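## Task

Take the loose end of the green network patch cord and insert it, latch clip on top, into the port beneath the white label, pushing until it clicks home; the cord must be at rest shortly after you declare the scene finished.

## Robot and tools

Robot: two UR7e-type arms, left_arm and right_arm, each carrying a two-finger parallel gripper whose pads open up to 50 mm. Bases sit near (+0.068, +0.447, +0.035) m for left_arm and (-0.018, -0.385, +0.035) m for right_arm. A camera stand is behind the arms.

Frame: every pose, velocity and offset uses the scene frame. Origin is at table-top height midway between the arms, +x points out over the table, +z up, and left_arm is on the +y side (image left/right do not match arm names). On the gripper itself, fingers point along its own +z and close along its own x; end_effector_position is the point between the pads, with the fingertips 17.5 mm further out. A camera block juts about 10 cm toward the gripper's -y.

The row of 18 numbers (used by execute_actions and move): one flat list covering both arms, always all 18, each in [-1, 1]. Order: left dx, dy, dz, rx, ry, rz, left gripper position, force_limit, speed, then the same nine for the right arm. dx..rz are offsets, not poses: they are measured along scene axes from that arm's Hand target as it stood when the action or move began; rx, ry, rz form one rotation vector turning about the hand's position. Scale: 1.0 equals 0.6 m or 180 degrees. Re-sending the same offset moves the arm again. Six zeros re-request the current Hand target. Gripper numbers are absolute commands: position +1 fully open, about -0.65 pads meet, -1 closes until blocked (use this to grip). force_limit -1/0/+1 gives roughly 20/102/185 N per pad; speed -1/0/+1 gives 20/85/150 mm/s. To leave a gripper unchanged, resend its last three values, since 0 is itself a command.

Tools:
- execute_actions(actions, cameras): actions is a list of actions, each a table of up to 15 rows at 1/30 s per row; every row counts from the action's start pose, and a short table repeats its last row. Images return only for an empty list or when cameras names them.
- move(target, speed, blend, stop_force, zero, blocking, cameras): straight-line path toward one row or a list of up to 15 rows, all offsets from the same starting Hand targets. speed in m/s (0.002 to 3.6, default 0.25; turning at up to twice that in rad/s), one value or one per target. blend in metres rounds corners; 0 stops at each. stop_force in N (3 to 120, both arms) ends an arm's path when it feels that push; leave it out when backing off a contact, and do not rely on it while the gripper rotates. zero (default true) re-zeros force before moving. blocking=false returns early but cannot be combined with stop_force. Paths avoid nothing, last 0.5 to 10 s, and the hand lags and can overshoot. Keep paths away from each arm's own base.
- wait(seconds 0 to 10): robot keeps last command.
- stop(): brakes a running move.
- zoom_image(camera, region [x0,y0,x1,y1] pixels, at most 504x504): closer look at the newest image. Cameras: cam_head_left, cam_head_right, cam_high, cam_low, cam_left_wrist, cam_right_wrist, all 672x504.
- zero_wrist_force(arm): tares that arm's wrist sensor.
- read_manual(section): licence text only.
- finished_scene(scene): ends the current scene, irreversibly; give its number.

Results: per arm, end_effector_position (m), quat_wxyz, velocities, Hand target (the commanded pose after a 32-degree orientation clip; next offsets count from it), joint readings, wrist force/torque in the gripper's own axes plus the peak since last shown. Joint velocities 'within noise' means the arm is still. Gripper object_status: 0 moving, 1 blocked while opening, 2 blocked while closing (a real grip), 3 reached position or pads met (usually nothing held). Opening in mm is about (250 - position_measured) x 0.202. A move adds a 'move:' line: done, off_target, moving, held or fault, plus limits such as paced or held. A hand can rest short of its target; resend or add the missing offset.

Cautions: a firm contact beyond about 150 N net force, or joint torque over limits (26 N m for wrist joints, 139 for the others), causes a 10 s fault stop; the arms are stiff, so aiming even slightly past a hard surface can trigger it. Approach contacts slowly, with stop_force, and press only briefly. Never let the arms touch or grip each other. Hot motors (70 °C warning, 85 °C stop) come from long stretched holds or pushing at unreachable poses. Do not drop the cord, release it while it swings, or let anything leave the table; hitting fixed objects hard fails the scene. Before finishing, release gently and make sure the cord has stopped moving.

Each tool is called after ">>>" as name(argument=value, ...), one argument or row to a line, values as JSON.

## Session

>>> execute_actions(
  actions=[],
)

Scene clock: 0.00 s.
left_arm: end_effector_position=(+0.1377, +0.0458, +0.2313) position_measured=3 object_status=3 end_effector_quat_wxyz=(+0.071, +0.977, -0.049, +0.194) | right_arm: end_effector_position=(+0.4481, -0.0750, +0.2154) position_measured=3 object_status=3 end_effector_quat_wxyz=(-0.506, -0.470, +0.722, +0.049)
Joint positions: left_arm=[-2.032 -1.893 2.23 -1.886 -1.155 -0.359] | right_arm=[3.897 -2.474 -0.751 -2.54 1.786 -2.124]
Joint velocities: within noise
Joint torques (N m): no reading
Motor temperatures (°C): left_arm=[31 25 23 35 33 34] | right_arm=[28 29 26 32 30 34]
Wrist force (N): no reading
Wrist torque (N m): no reading
Wrist force, peak (N): no reading
Hand target: left_arm +0.1377, +0.0458, +0.2313; +0.071, +0.977, -0.049, +0.194 | right_arm +0.4481, -0.0750, +0.2154; -0.506, -0.470, +0.722, +0.049
Tool commands: left_gripper/position=+1.0 left_gripper/force_limit=+1.0 left_gripper/speed=+1.0 right_gripper/position=+1.0 right_gripper/force_limit=+1.0 right_gripper/speed=+1.0
camera_calibration:
cam_left_wrist: T_world_to_cam=[[0.924232, -0.0620926, 0.376748, -0.204704], [-0.239056, -0.863478, 0.444138, -0.013191], [0.297736, -0.50055, -0.812898, 0.302911], [0, 0, 0, 1]] pos_world=[0.0958528, 0.127521, 0.329216]
cam_right_wrist: T_world_to_cam=[[-0.046166, -0.71714, 0.695398, -0.172581], [-0.326049, 0.668833, 0.668098, 0.066909], [-0.944225, -0.195891, -0.2647, 0.592949], [0, 0, 0, 1]] pos_world=[0.573725, -0.0523628, 0.232265]

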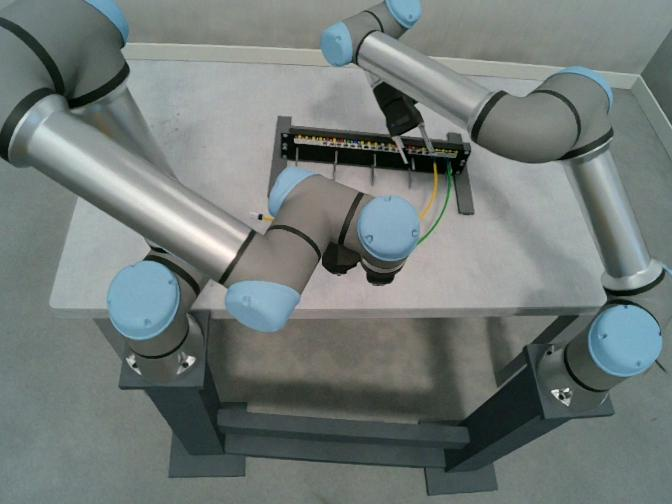

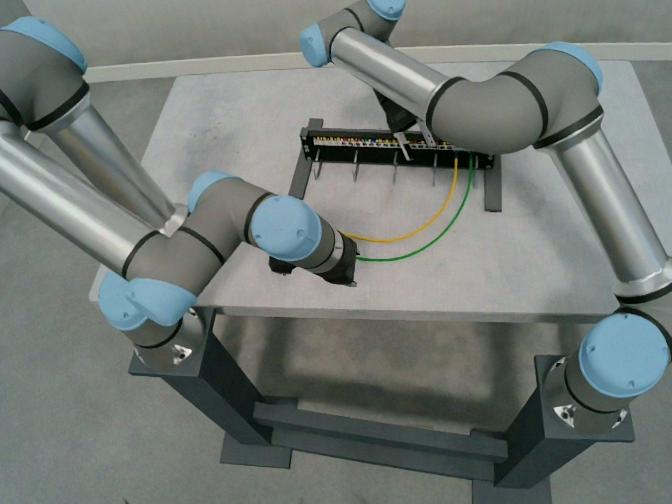

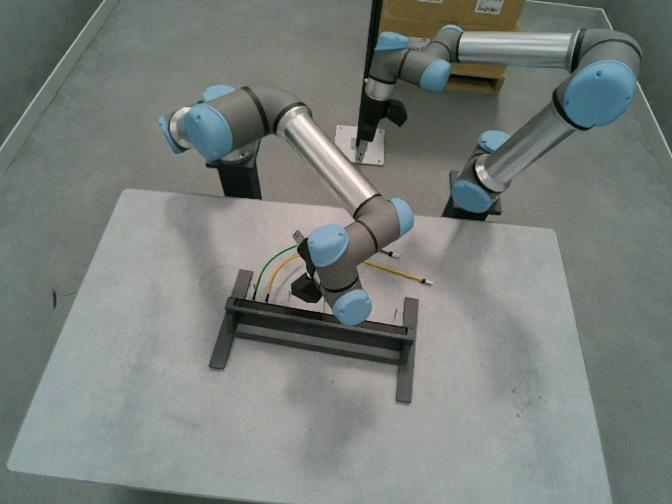

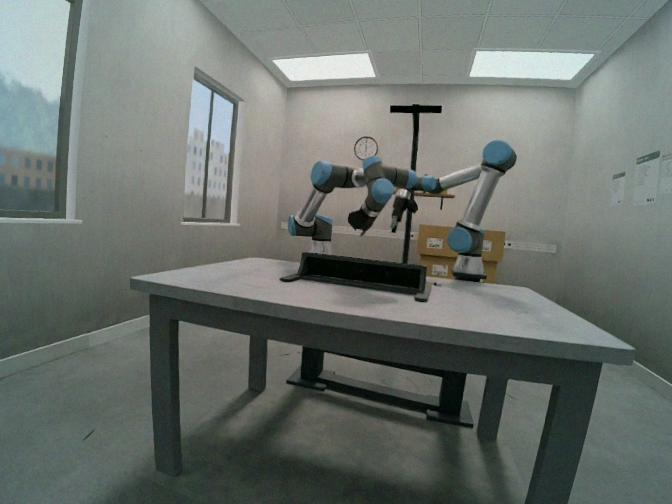

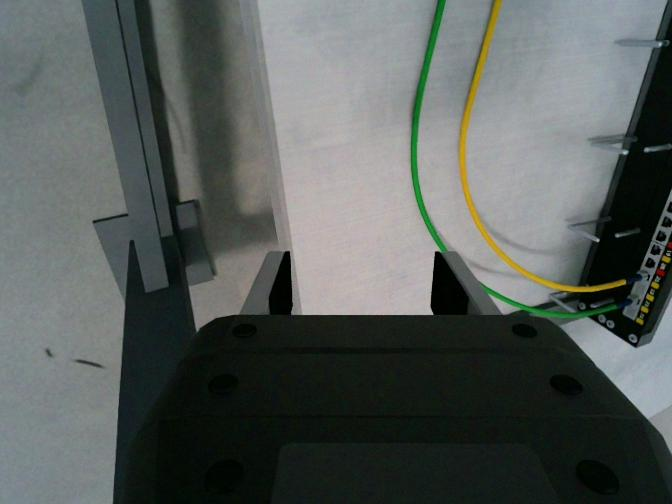

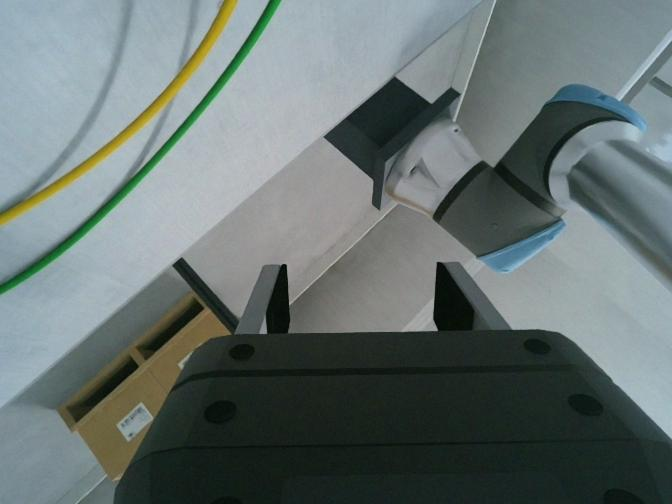

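>>> zoom_image(
  camera="cam_head_left",
  region=[275, 120, 375, 180],
)

>>> zoom_image(
  camera="cam_head_right",
  region=[300, 120, 400, 180],
)

>>> zoom_image(
  camera="cam_high",
  region=[360, 230, 450, 300],
)

>>> zoom_image(
  camera="cam_head_left",
  region=[370, 125, 480, 185],
)

>>> zoom_image(
  camera="cam_head_left",
  region=[240, 195, 290, 235],
)

Scaled by 5.040.

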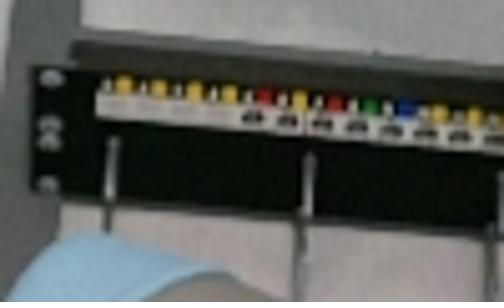

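Scaled by 5.040.

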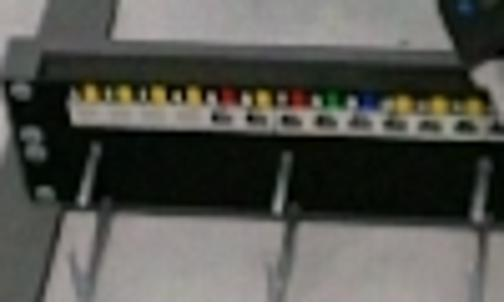

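Scaled by 5.600.

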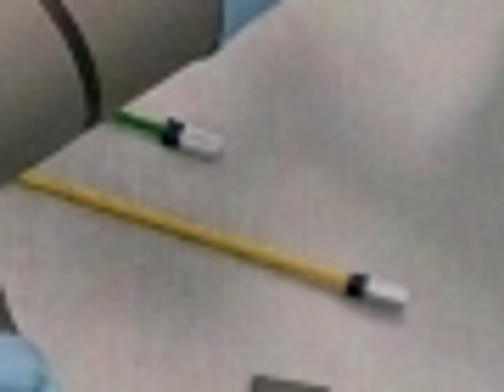

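Scaled by 4.582.

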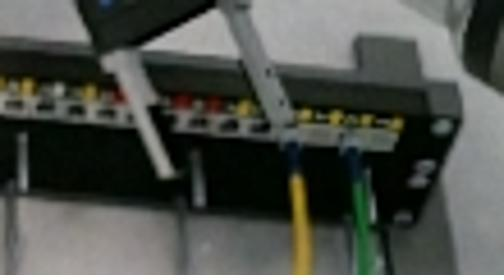

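Scaled by 10.080.

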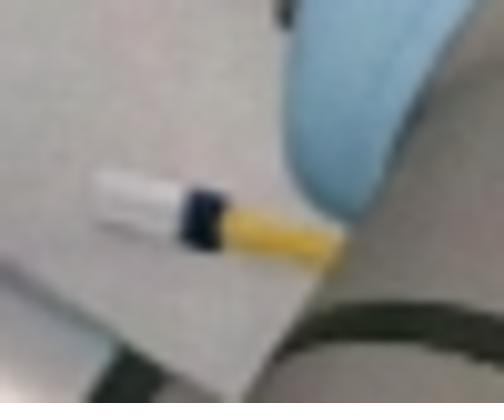

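>>> move(
  target=[
    [0.187,0.0903,0.0312,-0.08,0.05,0.442,1,1,1,-0.0467,-0.2083,0.141,0.2434,-0.2934,0.2256,1,1,1],
    [0.3805,0.1987,-0.0855,-0.1607,0.0994,0.8843,1,1,1,0.117,-0.121,-0.1057,0.487,-0.5869,0.4513,1,1,1],
  ],
  speed=0.35,
  blend=[0.04,0],
  cameras=["all"],
)

>>> zoom_image(
  camera="cam_left_wrist",
  region=[240, 140, 480, 340],
)

>>> zoom_image(
  camera="cam_right_wrist",
  region=[236, 160, 436, 310],
)

Scene clock: 70.50 s.
left_arm: end_effector_position=(+0.3660, +0.1650, +0.1800) position_measured=3 object_status=3 end_effector_quat_wxyz=(+0.000, +0.202, +0.979, +0.000) | right_arm: end_effector_position=(+0.5182, -0.1476, +0.1520) position_measured=3 object_status=3 end_effector_quat_wxyz=(-0.610, +0.751, -0.196, +0.161)
Joint positions: left_arm=[-1.098 -1.716 2.189 -2.043 -1.57 -2.253] | right_arm=[3.538 -2.362 -2.192 1.147 2.244 -3.312]
Joint torques (N m): left_arm=[13.45 -10.77 -16.04 -5.01 -1.95 -1.89] | right_arm=[-10.14 28.79 10.93 4.7 2.49 2.44]
Wrist force (N): left_arm=[-1.2 -0.4 1.1] | right_arm=[0.9 1.6 -0.6]
Wrist torque (N m): left_arm=[-0.18 0.42 0.16] | right_arm=[0.49 -0.30 0.10]
Wrist force, peak (N): left_arm=[-1.8 0.3 1.1] | right_arm=[1.2 2.7 0.1]
Hand target: left_arm +0.3660, +0.1650, +0.1800; +0.000, +0.202, +0.979, +0.000 | right_arm +0.5183, -0.1476, +0.1520; -0.610, +0.751, -0.196, +0.161
Off the commanded pose: left_arm 0.000 m, 0 deg | right_arm 0.000 m, 0 deg.
move: done
camera_calibration:
cam_left_wrist: T_world_to_cam=[[-0.921058, 0.389314, -0.0093279, 0.281331], [0.36026, 0.860926, 0.359192, -0.321428], [0.147869, 0.327476, -0.933217, 0.192864], [0, 0, 0, 1]] pos_world=[0.346401, 0.104041, 0.298062]
cam_right_wrist: T_world_to_cam=[[0.865307, -0.501191, -0.00723576, -0.510994], [-0.268796, -0.451796, -0.850664, 0.216536], [0.423076, 0.73803, -0.52566, 0.0971861], [0, 0, 0, 1]] pos_world=[0.459253, -0.230002, 0.231588]

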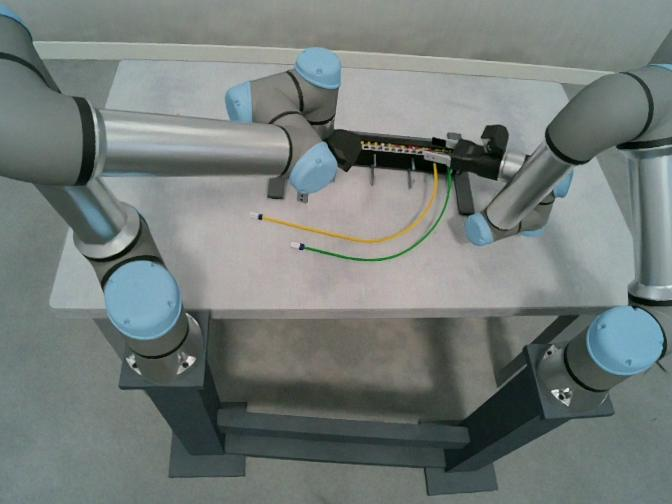

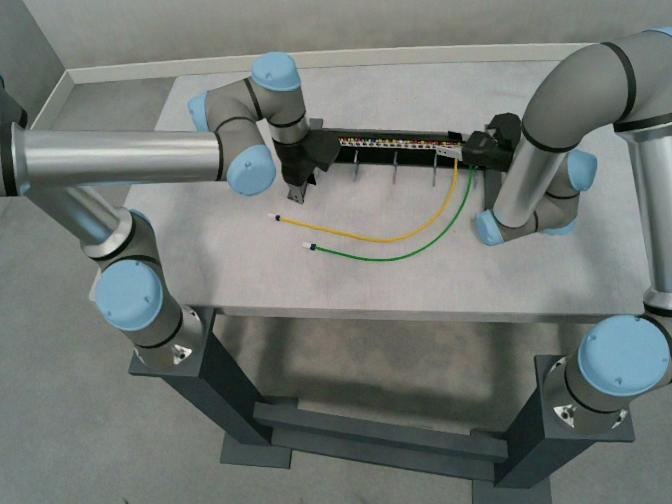

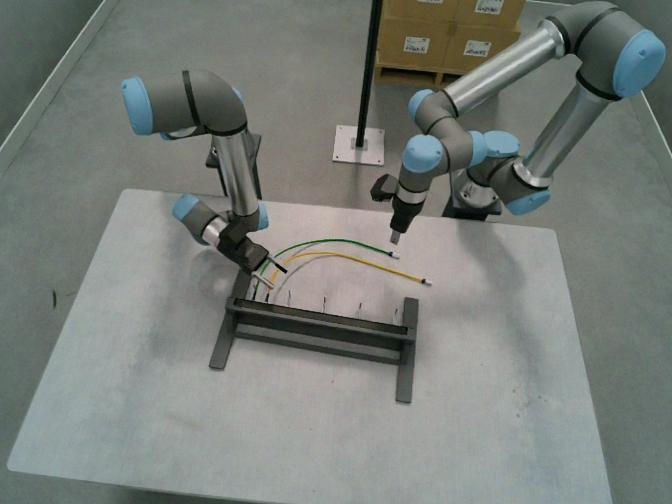

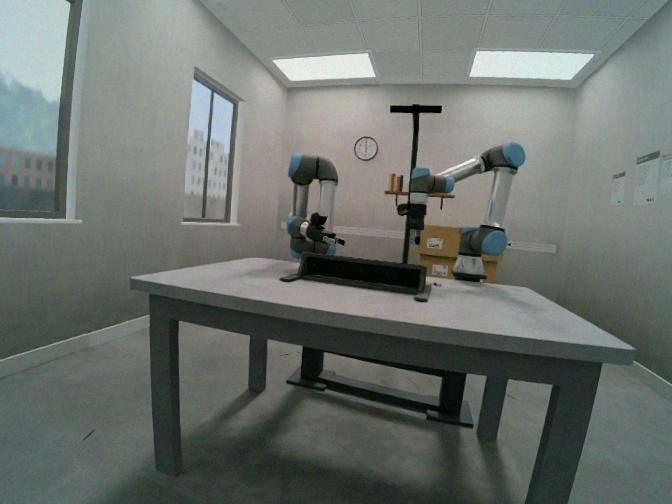

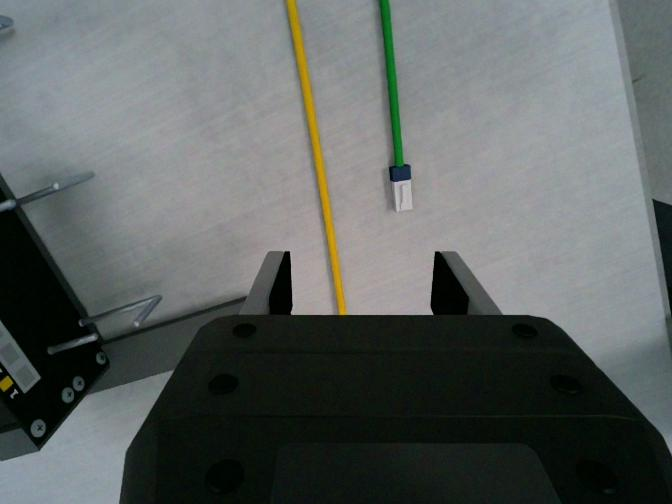

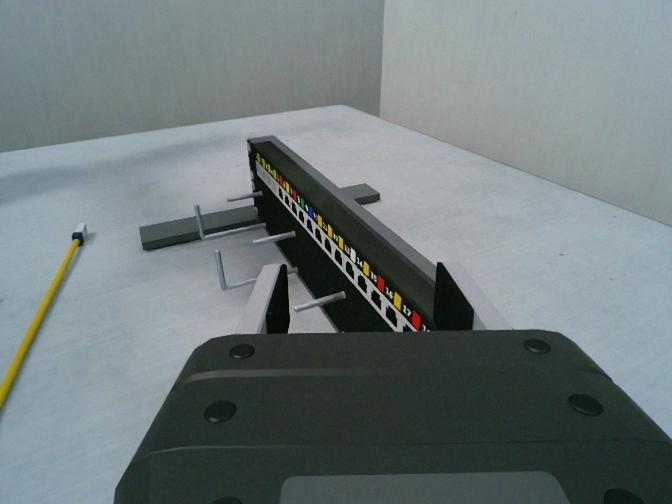

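Scaled by 2.100.

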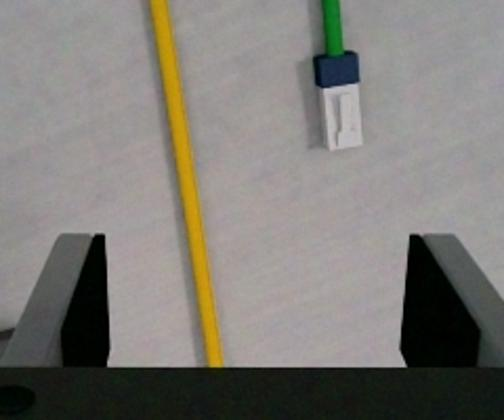

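Scaled by 2.520.

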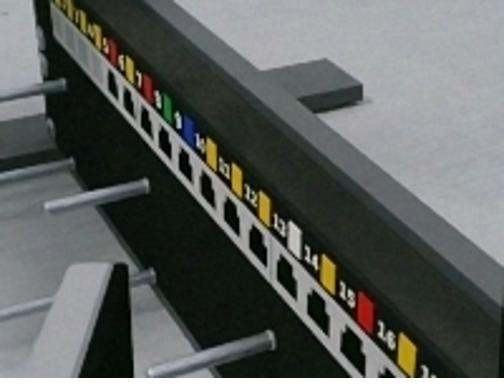

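>>> move(
  target=[-0.0613,0.005,-0.22,0,0,0.0106,0.08,-1,1,0,0,0,0,0,0,0.537,1,-0.5],
  speed=0.25,
  cameras=["cam_left_wrist"],
)

>>> zoom_image(
  camera="cam_left_wrist",
  region=[290, 200, 430, 320],
)

Scene clock: 102.83 s.
left_arm: end_effector_position=(+0.3292, +0.1680, +0.0480) position_measured=140 object_status=3 end_effector_quat_wxyz=(+0.000, +0.186, +0.983, +0.000) | right_arm: end_effector_position=(+0.5183, -0.1476, +0.1520) position_measured=72 object_status=3 end_effector_quat_wxyz=(-0.610, +0.751, -0.196, +0.161)
Joint positions: left_arm=[-1.184 -1.515 2.445 -2.5 -1.57 -2.373] | right_arm=[3.538 -2.362 -2.192 1.148 2.244 -3.311]
Joint torques (N m): left_arm=[-13.64 -14.38 -8.39 -4.97 1.74 -1.88] | right_arm=[-9.14 27.18 14.75 4.62 2.6 2.22]
Wrist force (N): left_arm=[-0.8 -0.1 0.6] | right_arm=[1.2 1.6 -0.2]
Wrist torque (N m): left_arm=[-0.10 0.32 0.13] | right_arm=[0.49 -0.34 0.10]
Wrist force, peak (N): left_arm=[-0.7 -0.4 1.9] | right_arm=[1.1 1.9 -0.6]
Hand target: left_arm +0.3292, +0.1680, +0.0480; +0.000, +0.186, +0.983, +0.000 | right_arm +0.5183, -0.1476, +0.1520; -0.610, +0.751, -0.196, +0.161
Off the commanded pose: left_arm 0.000 m, 0 deg | right_arm 0.000 m, 0 deg.
move: done
camera_calibration:
cam_left_wrist: T_world_to_cam=[[-0.933506, 0.35844, -0.00932535, 0.254399], [0.3314, 0.872432, 0.359215, -0.255847], [0.136893, 0.332239, -0.933208, 0.0769236], [0, 0, 0, 1]] pos_world=[0.311741, 0.106466, 0.166062]
Images, in order (width x height): cam_left_wrist 672x504.

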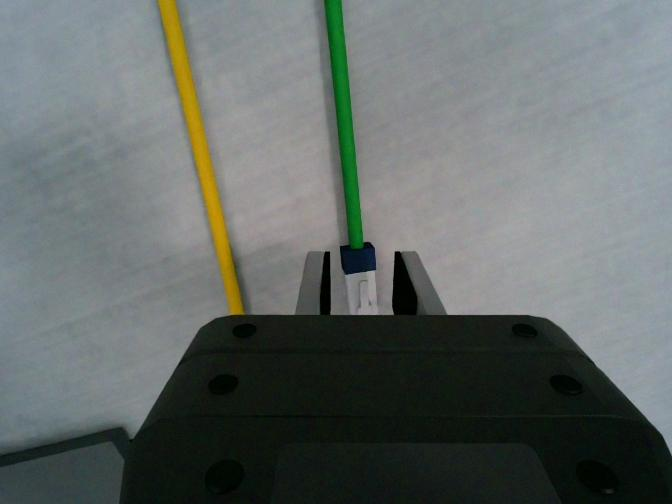

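Scaled by 3.600.

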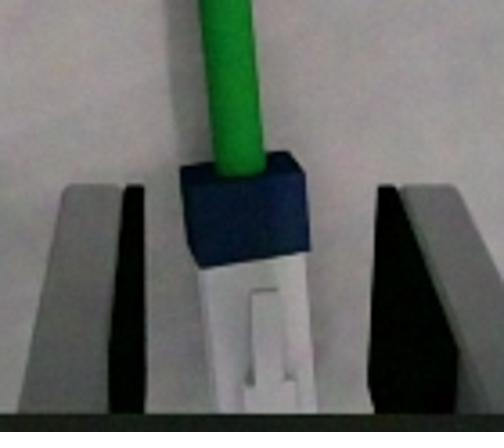

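>>> move(
  target=[-0.0113,0.0037,-0.0112,-0.0206,-0.0577,0.0194,-0.05,-1,1,0,0,0,0,0,0,0.537,1,-0.5],
  speed=0.2,
  cameras=["cam_left_wrist"],
)

>>> zoom_image(
  camera="cam_left_wrist",
  region=[290, 200, 430, 320],
)

Scene clock: 148.37 s.
left_arm: end_effector_position=(+0.3224, +0.1702, +0.0413) position_measured=160 object_status=3 end_effector_quat_wxyz=(+0.095, +0.155, +0.983, -0.015) end_effector_velocity=(+0.000, +0.000, +0.000) end_effector_angular_velocity=(-0.001, -0.002, +0.001) | right_arm: end_effector_position=(+0.5183, -0.1476, +0.1520) position_measured=72 object_status=3 end_effector_quat_wxyz=(-0.610, +0.751, -0.196, +0.161)
Joint positions: left_arm=[-1.321 -1.557 2.591 -2.708 -1.409 -2.562] | right_arm=[3.538 -2.362 -2.192 1.148 2.244 -3.311]
Joint velocities: left_arm=[-0.003 0 0.002 -0.003 0.002 -0.005] | right_arm=[within noise]
Joint torques (N m): left_arm=[-13.65 -22.36 -6.9 -5.28 2.24 -2.03] | right_arm=[-9.63 29.49 13.62 4.49 2.69 2.38]
Wrist force (N): left_arm=[-0.8 -0.3 1.3] | right_arm=[0.8 1.8 -0.4]
Wrist torque (N m): left_arm=[-0.16 0.41 0.20] | right_arm=[0.52 -0.28 0.10]
Wrist force, peak (N): left_arm=[-1.0 -0.2 1.6] | right_arm=[0.9 2.1 -0.2]
Hand target: left_arm +0.3224, +0.1702, +0.0412; +0.095, +0.155, +0.983, -0.015 | right_arm +0.5183, -0.1476, +0.1520; -0.610, +0.751, -0.196, +0.161
Off the commanded pose: left_arm 0.000 m, 0 deg | right_arm 0.000 m, 0 deg.
move: done
camera_calibration:
cam_left_wrist: T_world_to_cam=[[-0.934457, 0.294508, -0.200139, 0.26625], [0.212373, 0.912119, 0.350623, -0.221076], [0.285812, 0.285138, -0.914881, 0.0300967], [0, 0, 0, 1]] pos_world=[0.287148, 0.114654, 0.158336]
Images, in order (width x height): cam_left_wrist 672x504.

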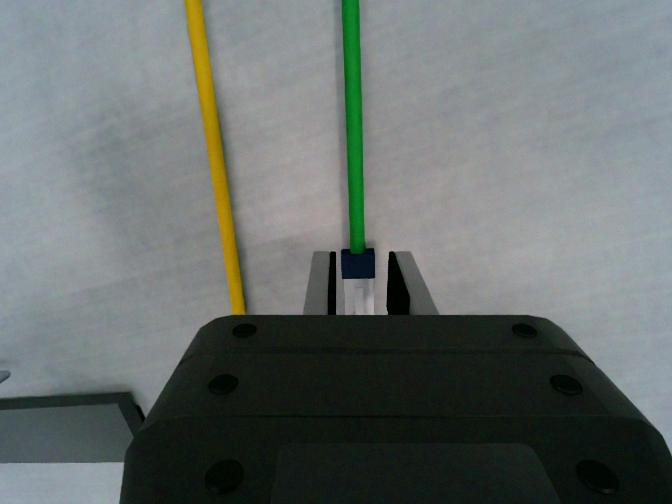

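Scaled by 3.600.

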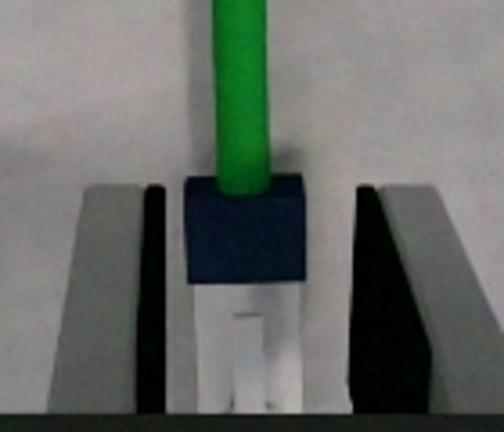

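>>> move(
  target=[0.0063,-0.002,-0.0345,0,0,0,-0.05,-1,1,0,0,0,0,0,0,0.537,1,-0.5],
  speed=0.025,
  stop_force=5,
  cameras=["cam_left_wrist"],
)

>>> zoom_image(
  camera="cam_left_wrist",
  region=[290, 200, 430, 320],
)

Scene clock: 157.50 s.
left_arm: end_effector_position=(+0.3262, +0.1690, +0.0205) position_measured=160 object_status=3 end_effector_quat_wxyz=(+0.095, +0.155, +0.983, -0.015) | right_arm: end_effector_position=(+0.5183, -0.1476, +0.1520) position_measured=72 object_status=3 end_effector_quat_wxyz=(-0.610, +0.751, -0.196, +0.161)
Joint positions: left_arm=[-1.31 -1.466 2.601 -2.812 -1.41 -2.552] | right_arm=[3.538 -2.362 -2.192 1.148 2.244 -3.311]
Joint torques (N m): left_arm=[13.05 -11.97 -5.35 -5.34 -1.8 1.23] | right_arm=[-9.76 28.36 12.42 4.23 2.77 1.98]
Wrist force (N): left_arm=[-0.8 -0.4 1.2] | right_arm=[0.9 1.6 -0.2]
Wrist torque (N m): left_arm=[-0.16 0.44 0.03] | right_arm=[0.49 -0.30 0.10]
Wrist force, peak (N): left_arm=[-1.2 -0.4 1.5] | right_arm=[1.0 1.9 -0.7]
Hand target: left_arm +0.3262, +0.1690, +0.0205; +0.095, +0.155, +0.983, -0.015 | right_arm +0.5183, -0.1476, +0.1520; -0.610, +0.751, -0.196, +0.161
Off the commanded pose: left_arm 0.000 m, 0 deg | right_arm 0.000 m, 0 deg.
move: done
camera_calibration:
cam_left_wrist: T_world_to_cam=[[-0.934418, 0.294481, -0.200361, 0.26594], [0.212262, 0.912125, 0.350675, -0.213485], [0.286022, 0.285148, -0.914813, 0.0103715], [0, 0, 0, 1]] pos_world=[0.290848, 0.113454, 0.137636]
Images, in order (width x height): cam_left_wrist 672x504.

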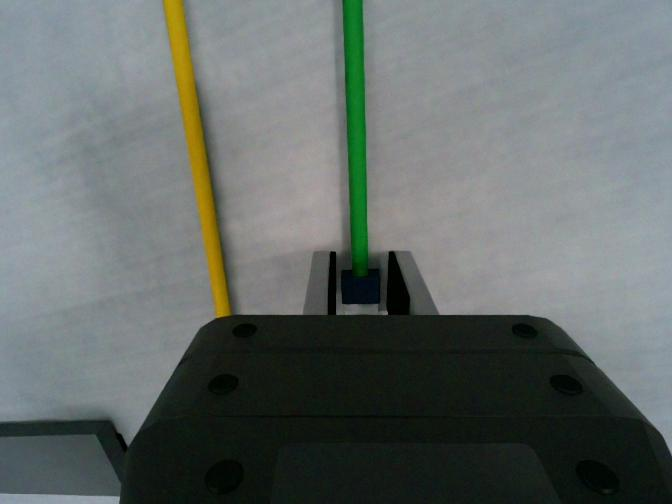

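Scaled by 3.600.

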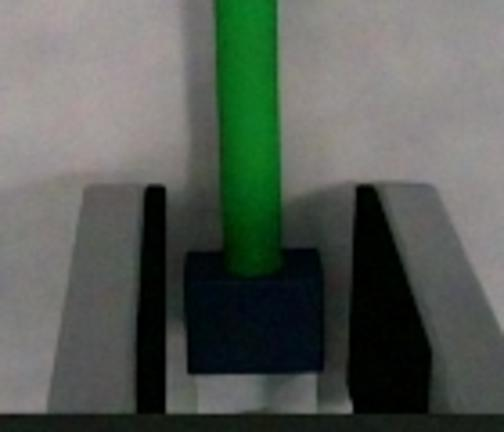

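>>> move(
  target=[0,0,0,0,0,0,-1,-0.5,-1,0,0,0,0,0,0,0.537,1,-0.5],
)

>>> move(
  target=[-0.012,0.004,0.15,0,0,0,-1,-0.5,-1,0,0,0,0,0,0,0.537,1,-0.5],
  speed=0.15,
  cameras=["cam_left_wrist","cam_head_left","cam_right_wrist"],
)

>>> zoom_image(
  camera="cam_left_wrist",
  region=[290, 200, 430, 320],
)

Scene clock: 170.03 s.
left_arm: end_effector_position=(+0.3262, +0.1690, +0.0205) position_measured=194 object_status=2 end_effector_quat_wxyz=(+0.095, +0.155, +0.983, -0.015) | right_arm: end_effector_position=(+0.5183, -0.1476, +0.1520) position_measured=72 object_status=3 end_effector_quat_wxyz=(-0.610, +0.751, -0.196, +0.161)
Joint positions: left_arm=[-1.31 -1.466 2.601 -2.812 -1.41 -2.552] | right_arm=[3.538 -2.362 -2.192 1.148 2.244 -3.311]
Joint torques (N m): left_arm=[12.78 -11.56 -5.83 -5.05 -1.7 1.33] | right_arm=[-10.14 28.48 11.75 4.24 2.54 2.34]
Wrist force (N): left_arm=[-0.6 -0.4 1.4] | right_arm=[1.0 1.5 -0.5]
Wrist torque (N m): left_arm=[-0.15 0.40 0.02] | right_arm=[0.48 -0.31 0.10]
Wrist force, peak (N): left_arm=[-1.1 -0.5 1.6] | right_arm=[1.0 1.9 -0.5]
Hand target: left_arm +0.3262, +0.1690, +0.0205; +0.095, +0.155, +0.983, -0.015 | right_arm +0.5183, -0.1476, +0.1520; -0.610, +0.751, -0.196, +0.161
Off the commanded pose: left_arm 0.000 m, 0 deg | right_arm 0.000 m, 0 deg.
move: done

Scene clock: 171.43 s.
left_arm: end_effector_position=(+0.3190, +0.1714, +0.1105) position_measured=194 object_status=2 end_effector_quat_wxyz=(+0.095, +0.155, +0.983, -0.015) | right_arm: end_effector_position=(+0.5183, -0.1476, +0.1520) position_measured=72 object_status=3 end_effector_quat_wxyz=(-0.610, +0.751, -0.196, +0.161)
Joint positions: left_arm=[-1.331 -1.791 2.507 -2.389 -1.408 -2.573] | right_arm=[3.538 -2.362 -2.192 1.148 2.244 -3.311]
Joint torques (N m): left_arm=[-13.48 -16.7 -26 -1.23 2.28 -1.85] | right_arm=[-8.75 29.45 13.79 4.22 2.7 1.93]
Wrist force (N): left_arm=[-1.1 -0.4 1.4] | right_arm=[1.1 1.8 -0.5]
Wrist torque (N m): left_arm=[-0.22 0.44 0.20] | right_arm=[0.53 -0.32 0.10]
Wrist force, peak (N): left_arm=[-0.8 -0.6 2.4] | right_arm=[1.1 1.8 -0.7]
Hand target: left_arm +0.3190, +0.1714, +0.1105; +0.095, +0.155, +0.983, -0.015 | right_arm +0.5183, -0.1476, +0.1520; -0.610, +0.751, -0.196, +0.161
Off the commanded pose: left_arm 0.000 m, 0 deg | right_arm 0.000 m, 0 deg.
move: done
camera_calibration:
cam_left_wrist: T_world_to_cam=[[-0.934418, 0.294481, -0.200361, 0.276611], [0.212262, 0.912125, 0.350675, -0.245693], [0.286022, 0.285148, -0.914813, 0.0939595], [0, 0, 0, 1]] pos_world=[0.283748, 0.115854, 0.227536]
cam_right_wrist: T_world_to_cam=[[0.865346, -0.501121, -0.00729958, -0.511068], [-0.268697, -0.451598, -0.850801, 0.216595], [0.423058, 0.738198, -0.525438, 0.0971385], [0, 0, 0, 1]] pos_world=[0.459354, -0.230001, 0.231588]
Images, in order (width x height): cam_head_left 672x504, cam_left_wrist 672x504, cam_right_wrist 672x504.

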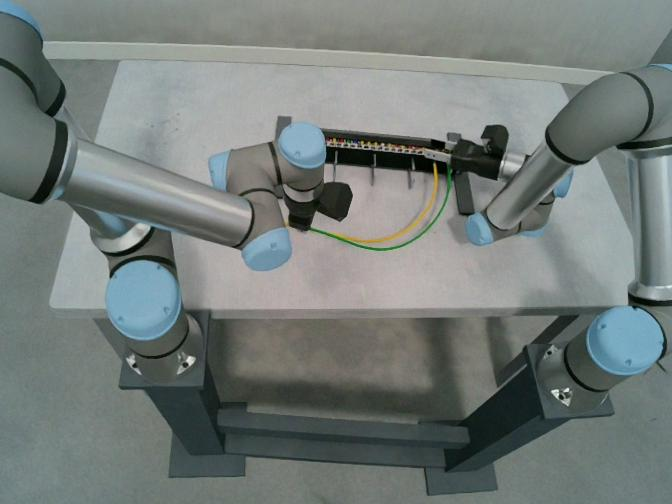

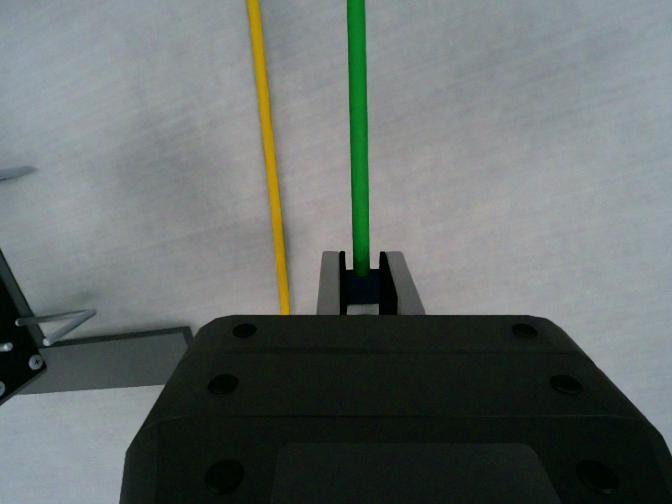

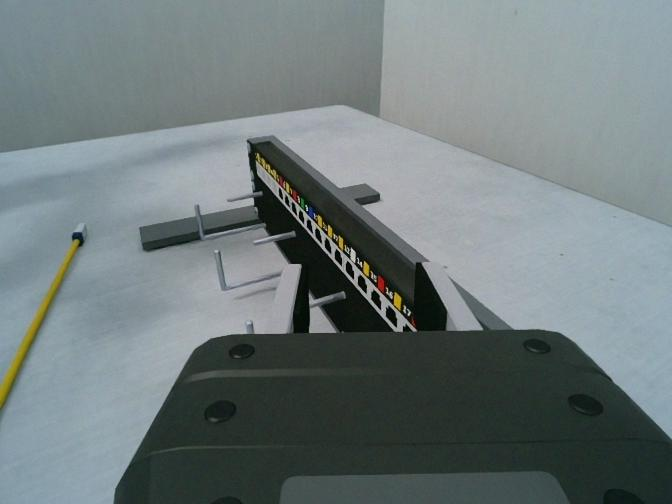

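Scaled by 3.600.

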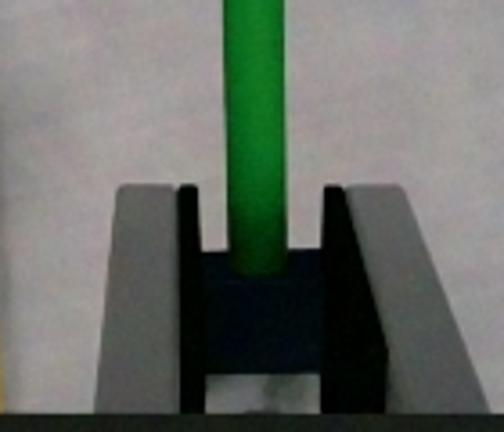

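>>> move(
  target=[
    [0.168,-0.152,0.083,0.028,0.018,-0.218,-1,-0.5,-1,0,0,0,0,0,0,0.537,1,-0.5],
    [0.3433,-0.3173,0.0075,0.0559,0.036,-0.4353,-1,-0.5,-1,0,0,0,0,0,0,0.537,1,-0.5],
  ],
  speed=0.25,
  blend=[0.03,0],
  cameras=["cam_left_wrist","cam_high","cam_right_wrist"],
)

>>> zoom_image(
  camera="cam_right_wrist",
  region=[250, 190, 430, 330],
)

>>> zoom_image(
  camera="cam_left_wrist",
  region=[0, 330, 200, 430],
)

>>> zoom_image(
  camera="cam_left_wrist",
  region=[472, 330, 672, 430],
)

Scene clock: 195.17 s.
left_arm: end_effector_position=(+0.5249, -0.0189, +0.1151) position_measured=194 object_status=2 end_effector_quat_wxyz=(+0.000, +0.746, +0.666, +0.000) | right_arm: end_effector_position=(+0.5183, -0.1476, +0.1520) position_measured=72 object_status=3 end_effector_quat_wxyz=(-0.610, +0.751, -0.196, +0.161)
Joint positions: left_arm=[-1.009 -1.081 1.61 -2.101 -1.57 -0.888] | right_arm=[3.538 -2.362 -2.192 1.148 2.244 -3.311]
Joint torques (N m): left_arm=[12.85 -38.54 -28.89 -1.07 -2.13 1.12] | right_arm=[-9.28 28.55 13.03 4.13 2.73 1.66]
Wrist force (N): left_arm=[-0.7 -0.2 1.3] | right_arm=[1.0 1.6 -0.3]
Wrist torque (N m): left_arm=[-0.17 0.33 -0.04] | right_arm=[0.48 -0.32 0.10]
Wrist force, peak (N): left_arm=[-1.2 -0.5 1.7] | right_arm=[1.1 2.0 -0.3]
Hand target: left_arm +0.5250, -0.0190, +0.1150; +0.000, +0.746, +0.666, +0.000 | right_arm +0.5183, -0.1476, +0.1520; -0.610, +0.751, -0.196, +0.161
Off the commanded pose: left_arm 0.000 m, 0 deg | right_arm 0.000 m, 0 deg.
move: done
camera_calibration:
cam_left_wrist: T_world_to_cam=[[0.106214, 0.994303, -0.0089539, -0.0290364], [0.928242, -0.0959209, 0.359397, -0.513369], [0.356491, -0.0464845, -0.933142, 0.0524241], [0, 0, 0, 1]] pos_world=[0.460926, -0.0179349, 0.233163]
cam_right_wrist: T_world_to_cam=[[0.865346, -0.501121, -0.00729958, -0.511068], [-0.268697, -0.451598, -0.850801, 0.216595], [0.423058, 0.738198, -0.525438, 0.0971385], [0, 0, 0, 1]] pos_world=[0.459354, -0.230001, 0.231588]
Images, in order (width x height): cam_high 672x504, cam_left_wrist 672x504, cam_right_wrist 672x504.

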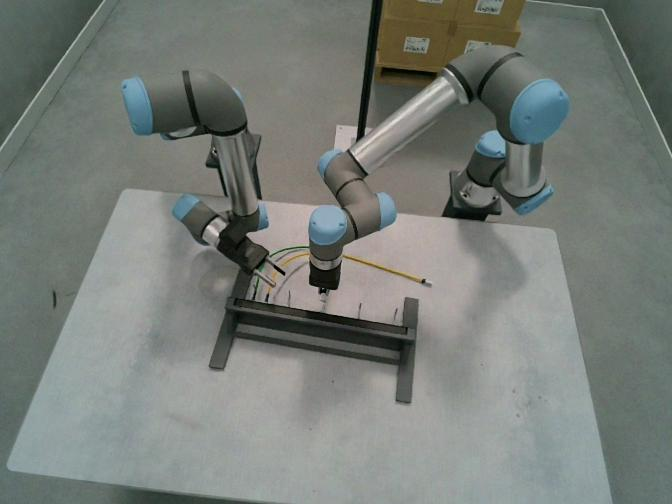

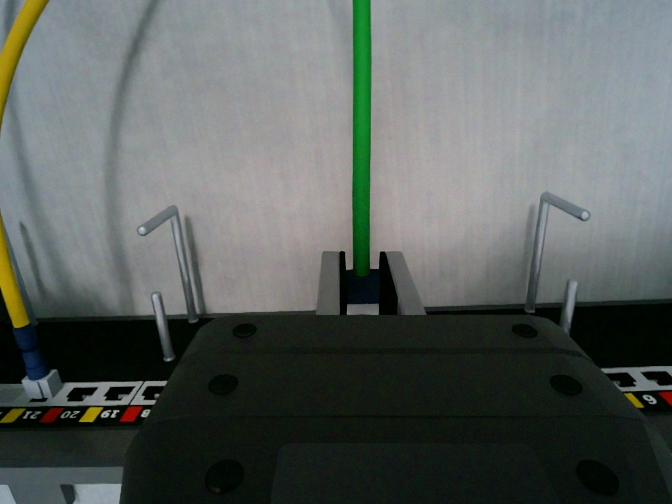

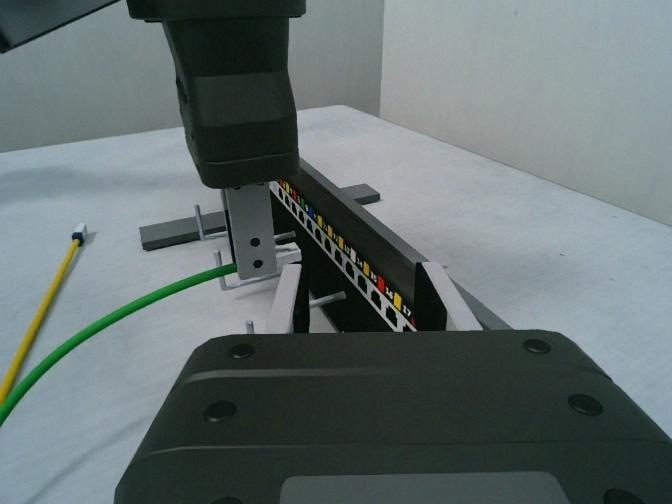

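Scaled by 2.800.

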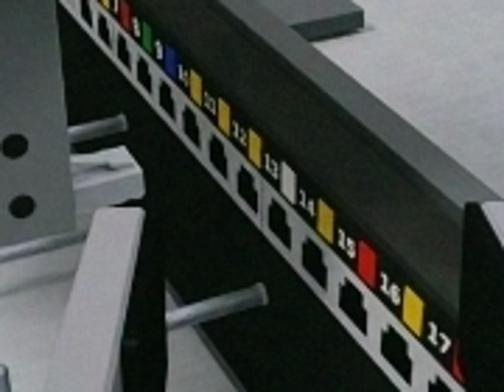

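Scaled by 2.520.

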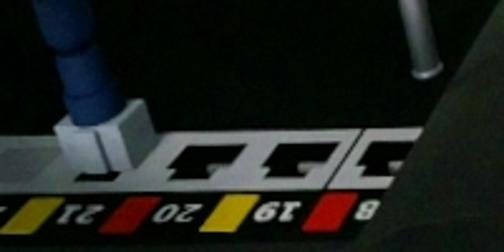

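Scaled by 2.520.

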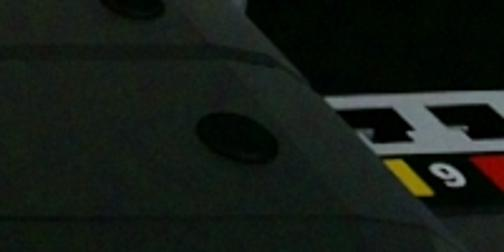

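>>> zoom_image(
  camera="cam_left_wrist",
  region=[60, 370, 160, 430],
)

>>> zoom_image(
  camera="cam_left_wrist",
  region=[572, 350, 672, 410],
)

Scaled by 5.040.

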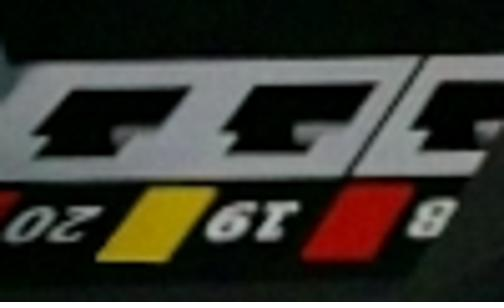

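Scaled by 5.040.

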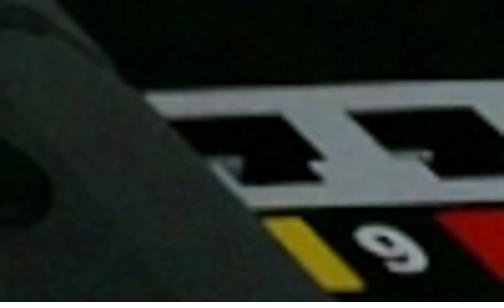

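>>> move(
  target=[0.0342,-0.0113,-0.0117,0,0,0.01,-1,-0.5,-1,0,0,0,0,0,0,0.537,1,-0.5],
  speed=0.08,
  stop_force=8,
  cameras=["cam_left_wrist","cam_right_wrist"],
)

>>> zoom_image(
  camera="cam_right_wrist",
  region=[300, 215, 400, 295],
)

>>> zoom_image(
  camera="cam_left_wrist",
  region=[40, 330, 200, 430],
)

>>> zoom_image(
  camera="cam_left_wrist",
  region=[512, 330, 672, 430],
)

Scene clock: 252.03 s.
left_arm: end_effector_position=(+0.5455, -0.0258, +0.1080) position_measured=194 object_status=2 end_effector_quat_wxyz=(+0.000, +0.736, +0.677, +0.000) | right_arm: end_effector_position=(+0.5183, -0.1476, +0.1520) position_measured=72 object_status=3 end_effector_quat_wxyz=(-0.610, +0.751, -0.196, +0.161)
Joint positions: left_arm=[-0.989 -1.032 1.553 -2.091 -1.57 -0.898] | right_arm=[3.538 -2.362 -2.192 1.148 2.244 -3.311]
Joint torques (N m): left_arm=[13.23 -40.73 -29.7 -1.05 -0.02 -1.77] | right_arm=[-9.08 28.72 13.36 4.01 2.64 1.67]
Wrist force (N): left_arm=[-0.8 -0.2 1.1] | right_arm=[0.7 1.7 -0.3]
Wrist torque (N m): left_arm=[-0.16 0.32 0.14] | right_arm=[0.51 -0.28 0.10]
Wrist force, peak (N): left_arm=[-0.9 0.0 1.6] | right_arm=[1.1 1.9 -0.4]
Hand target: left_arm +0.5455, -0.0258, +0.1080; +0.000, +0.736, +0.677, +0.000 | right_arm +0.5183, -0.1476, +0.1520; -0.610, +0.751, -0.196, +0.161
Off the commanded pose: left_arm 0.000 m, 0 deg | right_arm 0.000 m, 0 deg.
move: done
camera_calibration:
cam_left_wrist: T_world_to_cam=[[0.0752268, 0.997127, -0.00882234, -0.0076105], [0.93084, -0.0670475, 0.359225, -0.531167], [0.357601, -0.0352355, -0.933209, 0.0378499], [0, 0, 0, 1]] pos_world=[0.481469, -0.0266911, 0.226063]
cam_right_wrist: T_world_to_cam=[[0.865346, -0.501121, -0.00729958, -0.511068], [-0.268697, -0.451598, -0.850801, 0.216595], [0.423058, 0.738198, -0.525438, 0.0971385], [0, 0, 0, 1]] pos_world=[0.459354, -0.230001, 0.231588]
Images, in order (width x height): cam_left_wrist 672x504, cam_right_wrist 672x504.

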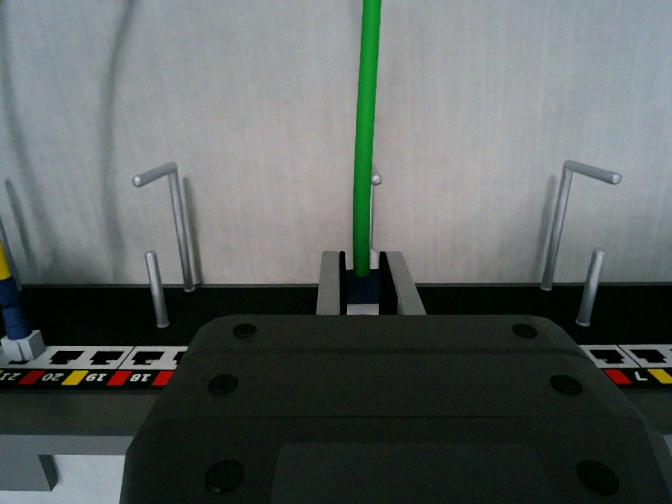

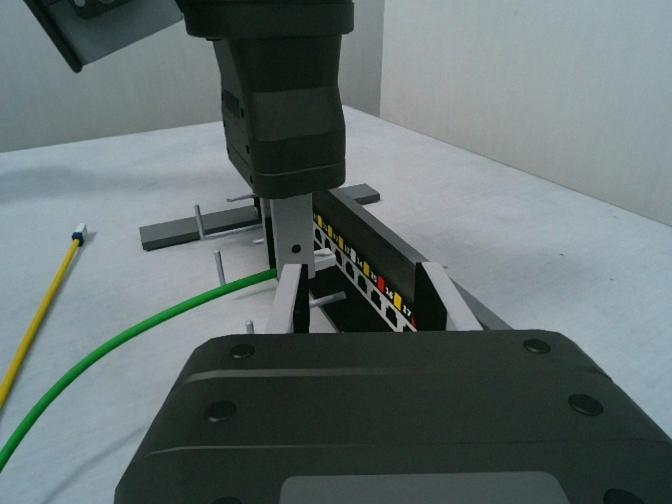

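Scaled by 5.040.

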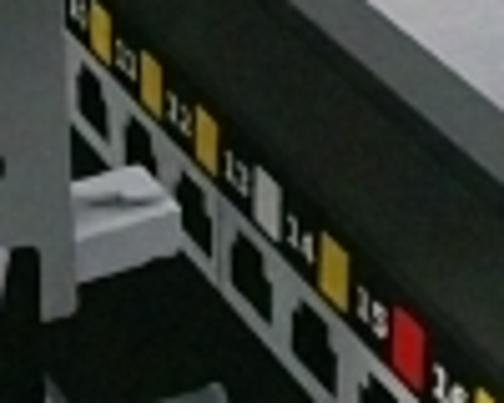

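Scaled by 3.150.

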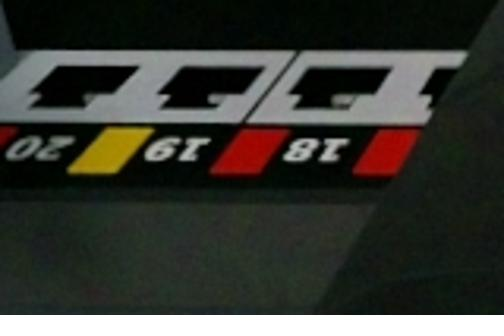

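Scaled by 3.150.

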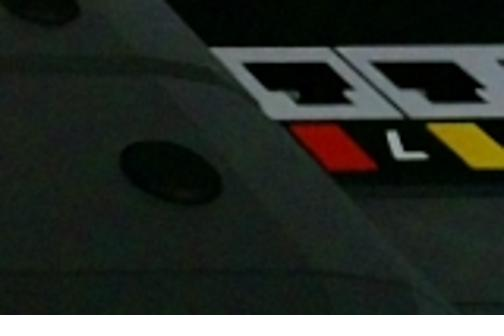

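>>> move(
  target=[
    [0,0,-0.0215,0,0,0.0011,-1,-0.5,-1,0,0,0,0,0,0,0.537,1,-0.5],
    [0.0083,-0.0013,-0.0215,0,0,0.0011,-1,-0.5,-1,0,0,0,0,0,0,0.537,1,-0.5],
  ],
  speed=0.05,
  stop_force=8,
  cameras=["cam_left_wrist","cam_right_wrist"],
)

>>> zoom_image(
  camera="cam_right_wrist",
  region=[310, 235, 370, 285],
)

>>> zoom_image(
  camera="cam_left_wrist",
  region=[40, 310, 200, 410],
)

>>> zoom_image(
  camera="cam_left_wrist",
  region=[512, 310, 672, 410],
)

Scene clock: 286.20 s.
left_arm: end_effector_position=(+0.5505, -0.0265, +0.0951) position_measured=194 object_status=2 end_effector_quat_wxyz=(+0.000, +0.735, +0.679, +0.000) | right_arm: end_effector_position=(+0.5183, -0.1476, +0.1520) position_measured=72 object_status=3 end_effector_quat_wxyz=(-0.610, +0.751, -0.196, +0.161)
Joint positions: left_arm=[-0.983 -1.009 1.551 -2.114 -1.57 -0.896] | right_arm=[3.538 -2.362 -2.192 1.148 2.244 -3.311]
Joint torques (N m): left_arm=[13.13 -41.87 -28.56 -0.96 0.62 1.35] | right_arm=[-7.31 28.92 11.79 3.82 2.86 1.62]
Wrist force (N): left_arm=[-0.9 -0.4 1.4] | right_arm=[0.8 1.6 -0.5]
Wrist torque (N m): left_arm=[-0.19 0.32 -0.03] | right_arm=[0.49 -0.28 0.11]
Wrist force, peak (N): left_arm=[-0.6 -0.5 2.0] | right_arm=[1.0 1.9 -0.6]
Hand target: left_arm +0.5505, -0.0265, +0.0951; +0.000, +0.735, +0.679, +0.000 | right_arm +0.5183, -0.1476, +0.1520; -0.610, +0.751, -0.196, +0.161
Off the commanded pose: left_arm 0.000 m, 0 deg | right_arm 0.000 m, 0 deg.
move: done
camera_calibration:
cam_left_wrist: T_world_to_cam=[[0.0718119, 0.997379, -0.00883369, -0.005426], [0.931073, -0.0638564, 0.359201, -0.531269], [0.357696, -0.0340197, -0.933218, 0.0239798], [0, 0, 0, 1]] pos_world=[0.486463, -0.0276974, 0.213163]
cam_right_wrist: T_world_to_cam=[[0.865346, -0.501121, -0.00729958, -0.511068], [-0.268697, -0.451598, -0.850801, 0.216595], [0.423058, 0.738198, -0.525438, 0.0971385], [0, 0, 0, 1]] pos_world=[0.459354, -0.230001, 0.231588]
Images, in order (width x height): cam_left_wrist 672x504, cam_right_wrist 672x504.

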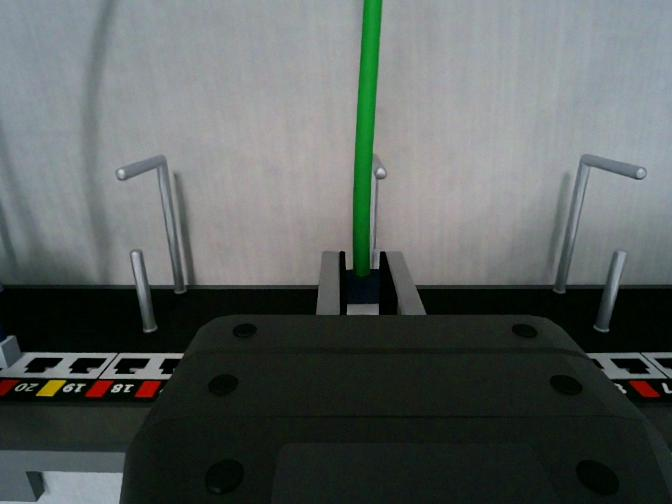

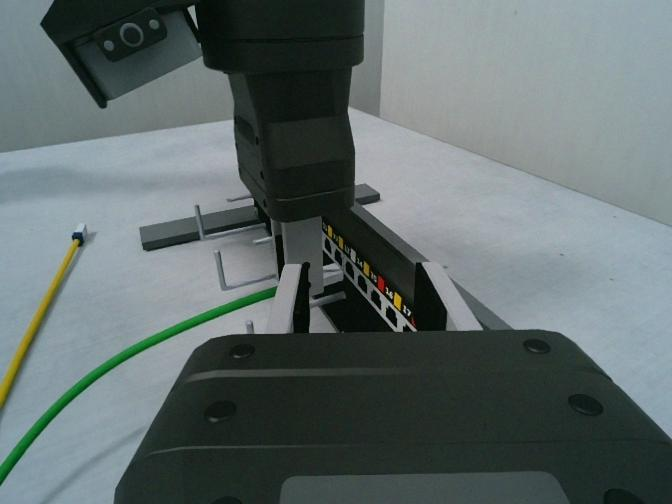

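Scaled by 8.400.

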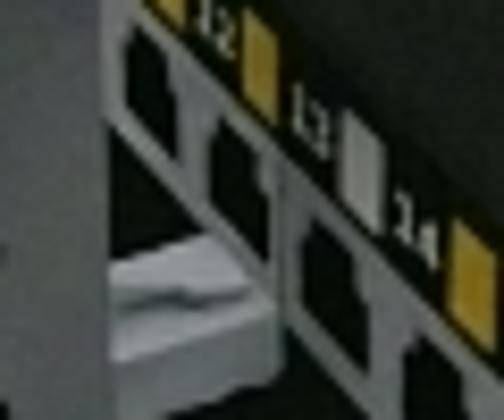

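Scaled by 3.150.

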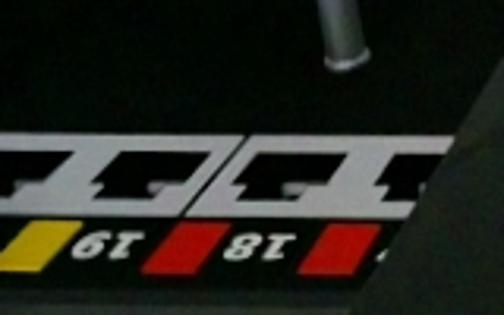

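Scaled by 3.150.

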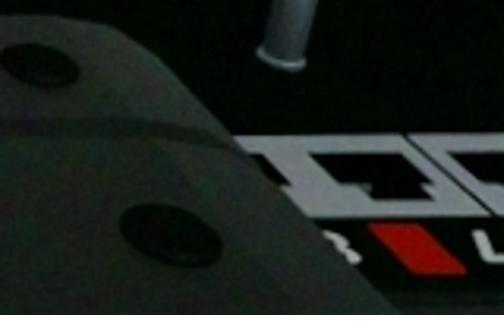

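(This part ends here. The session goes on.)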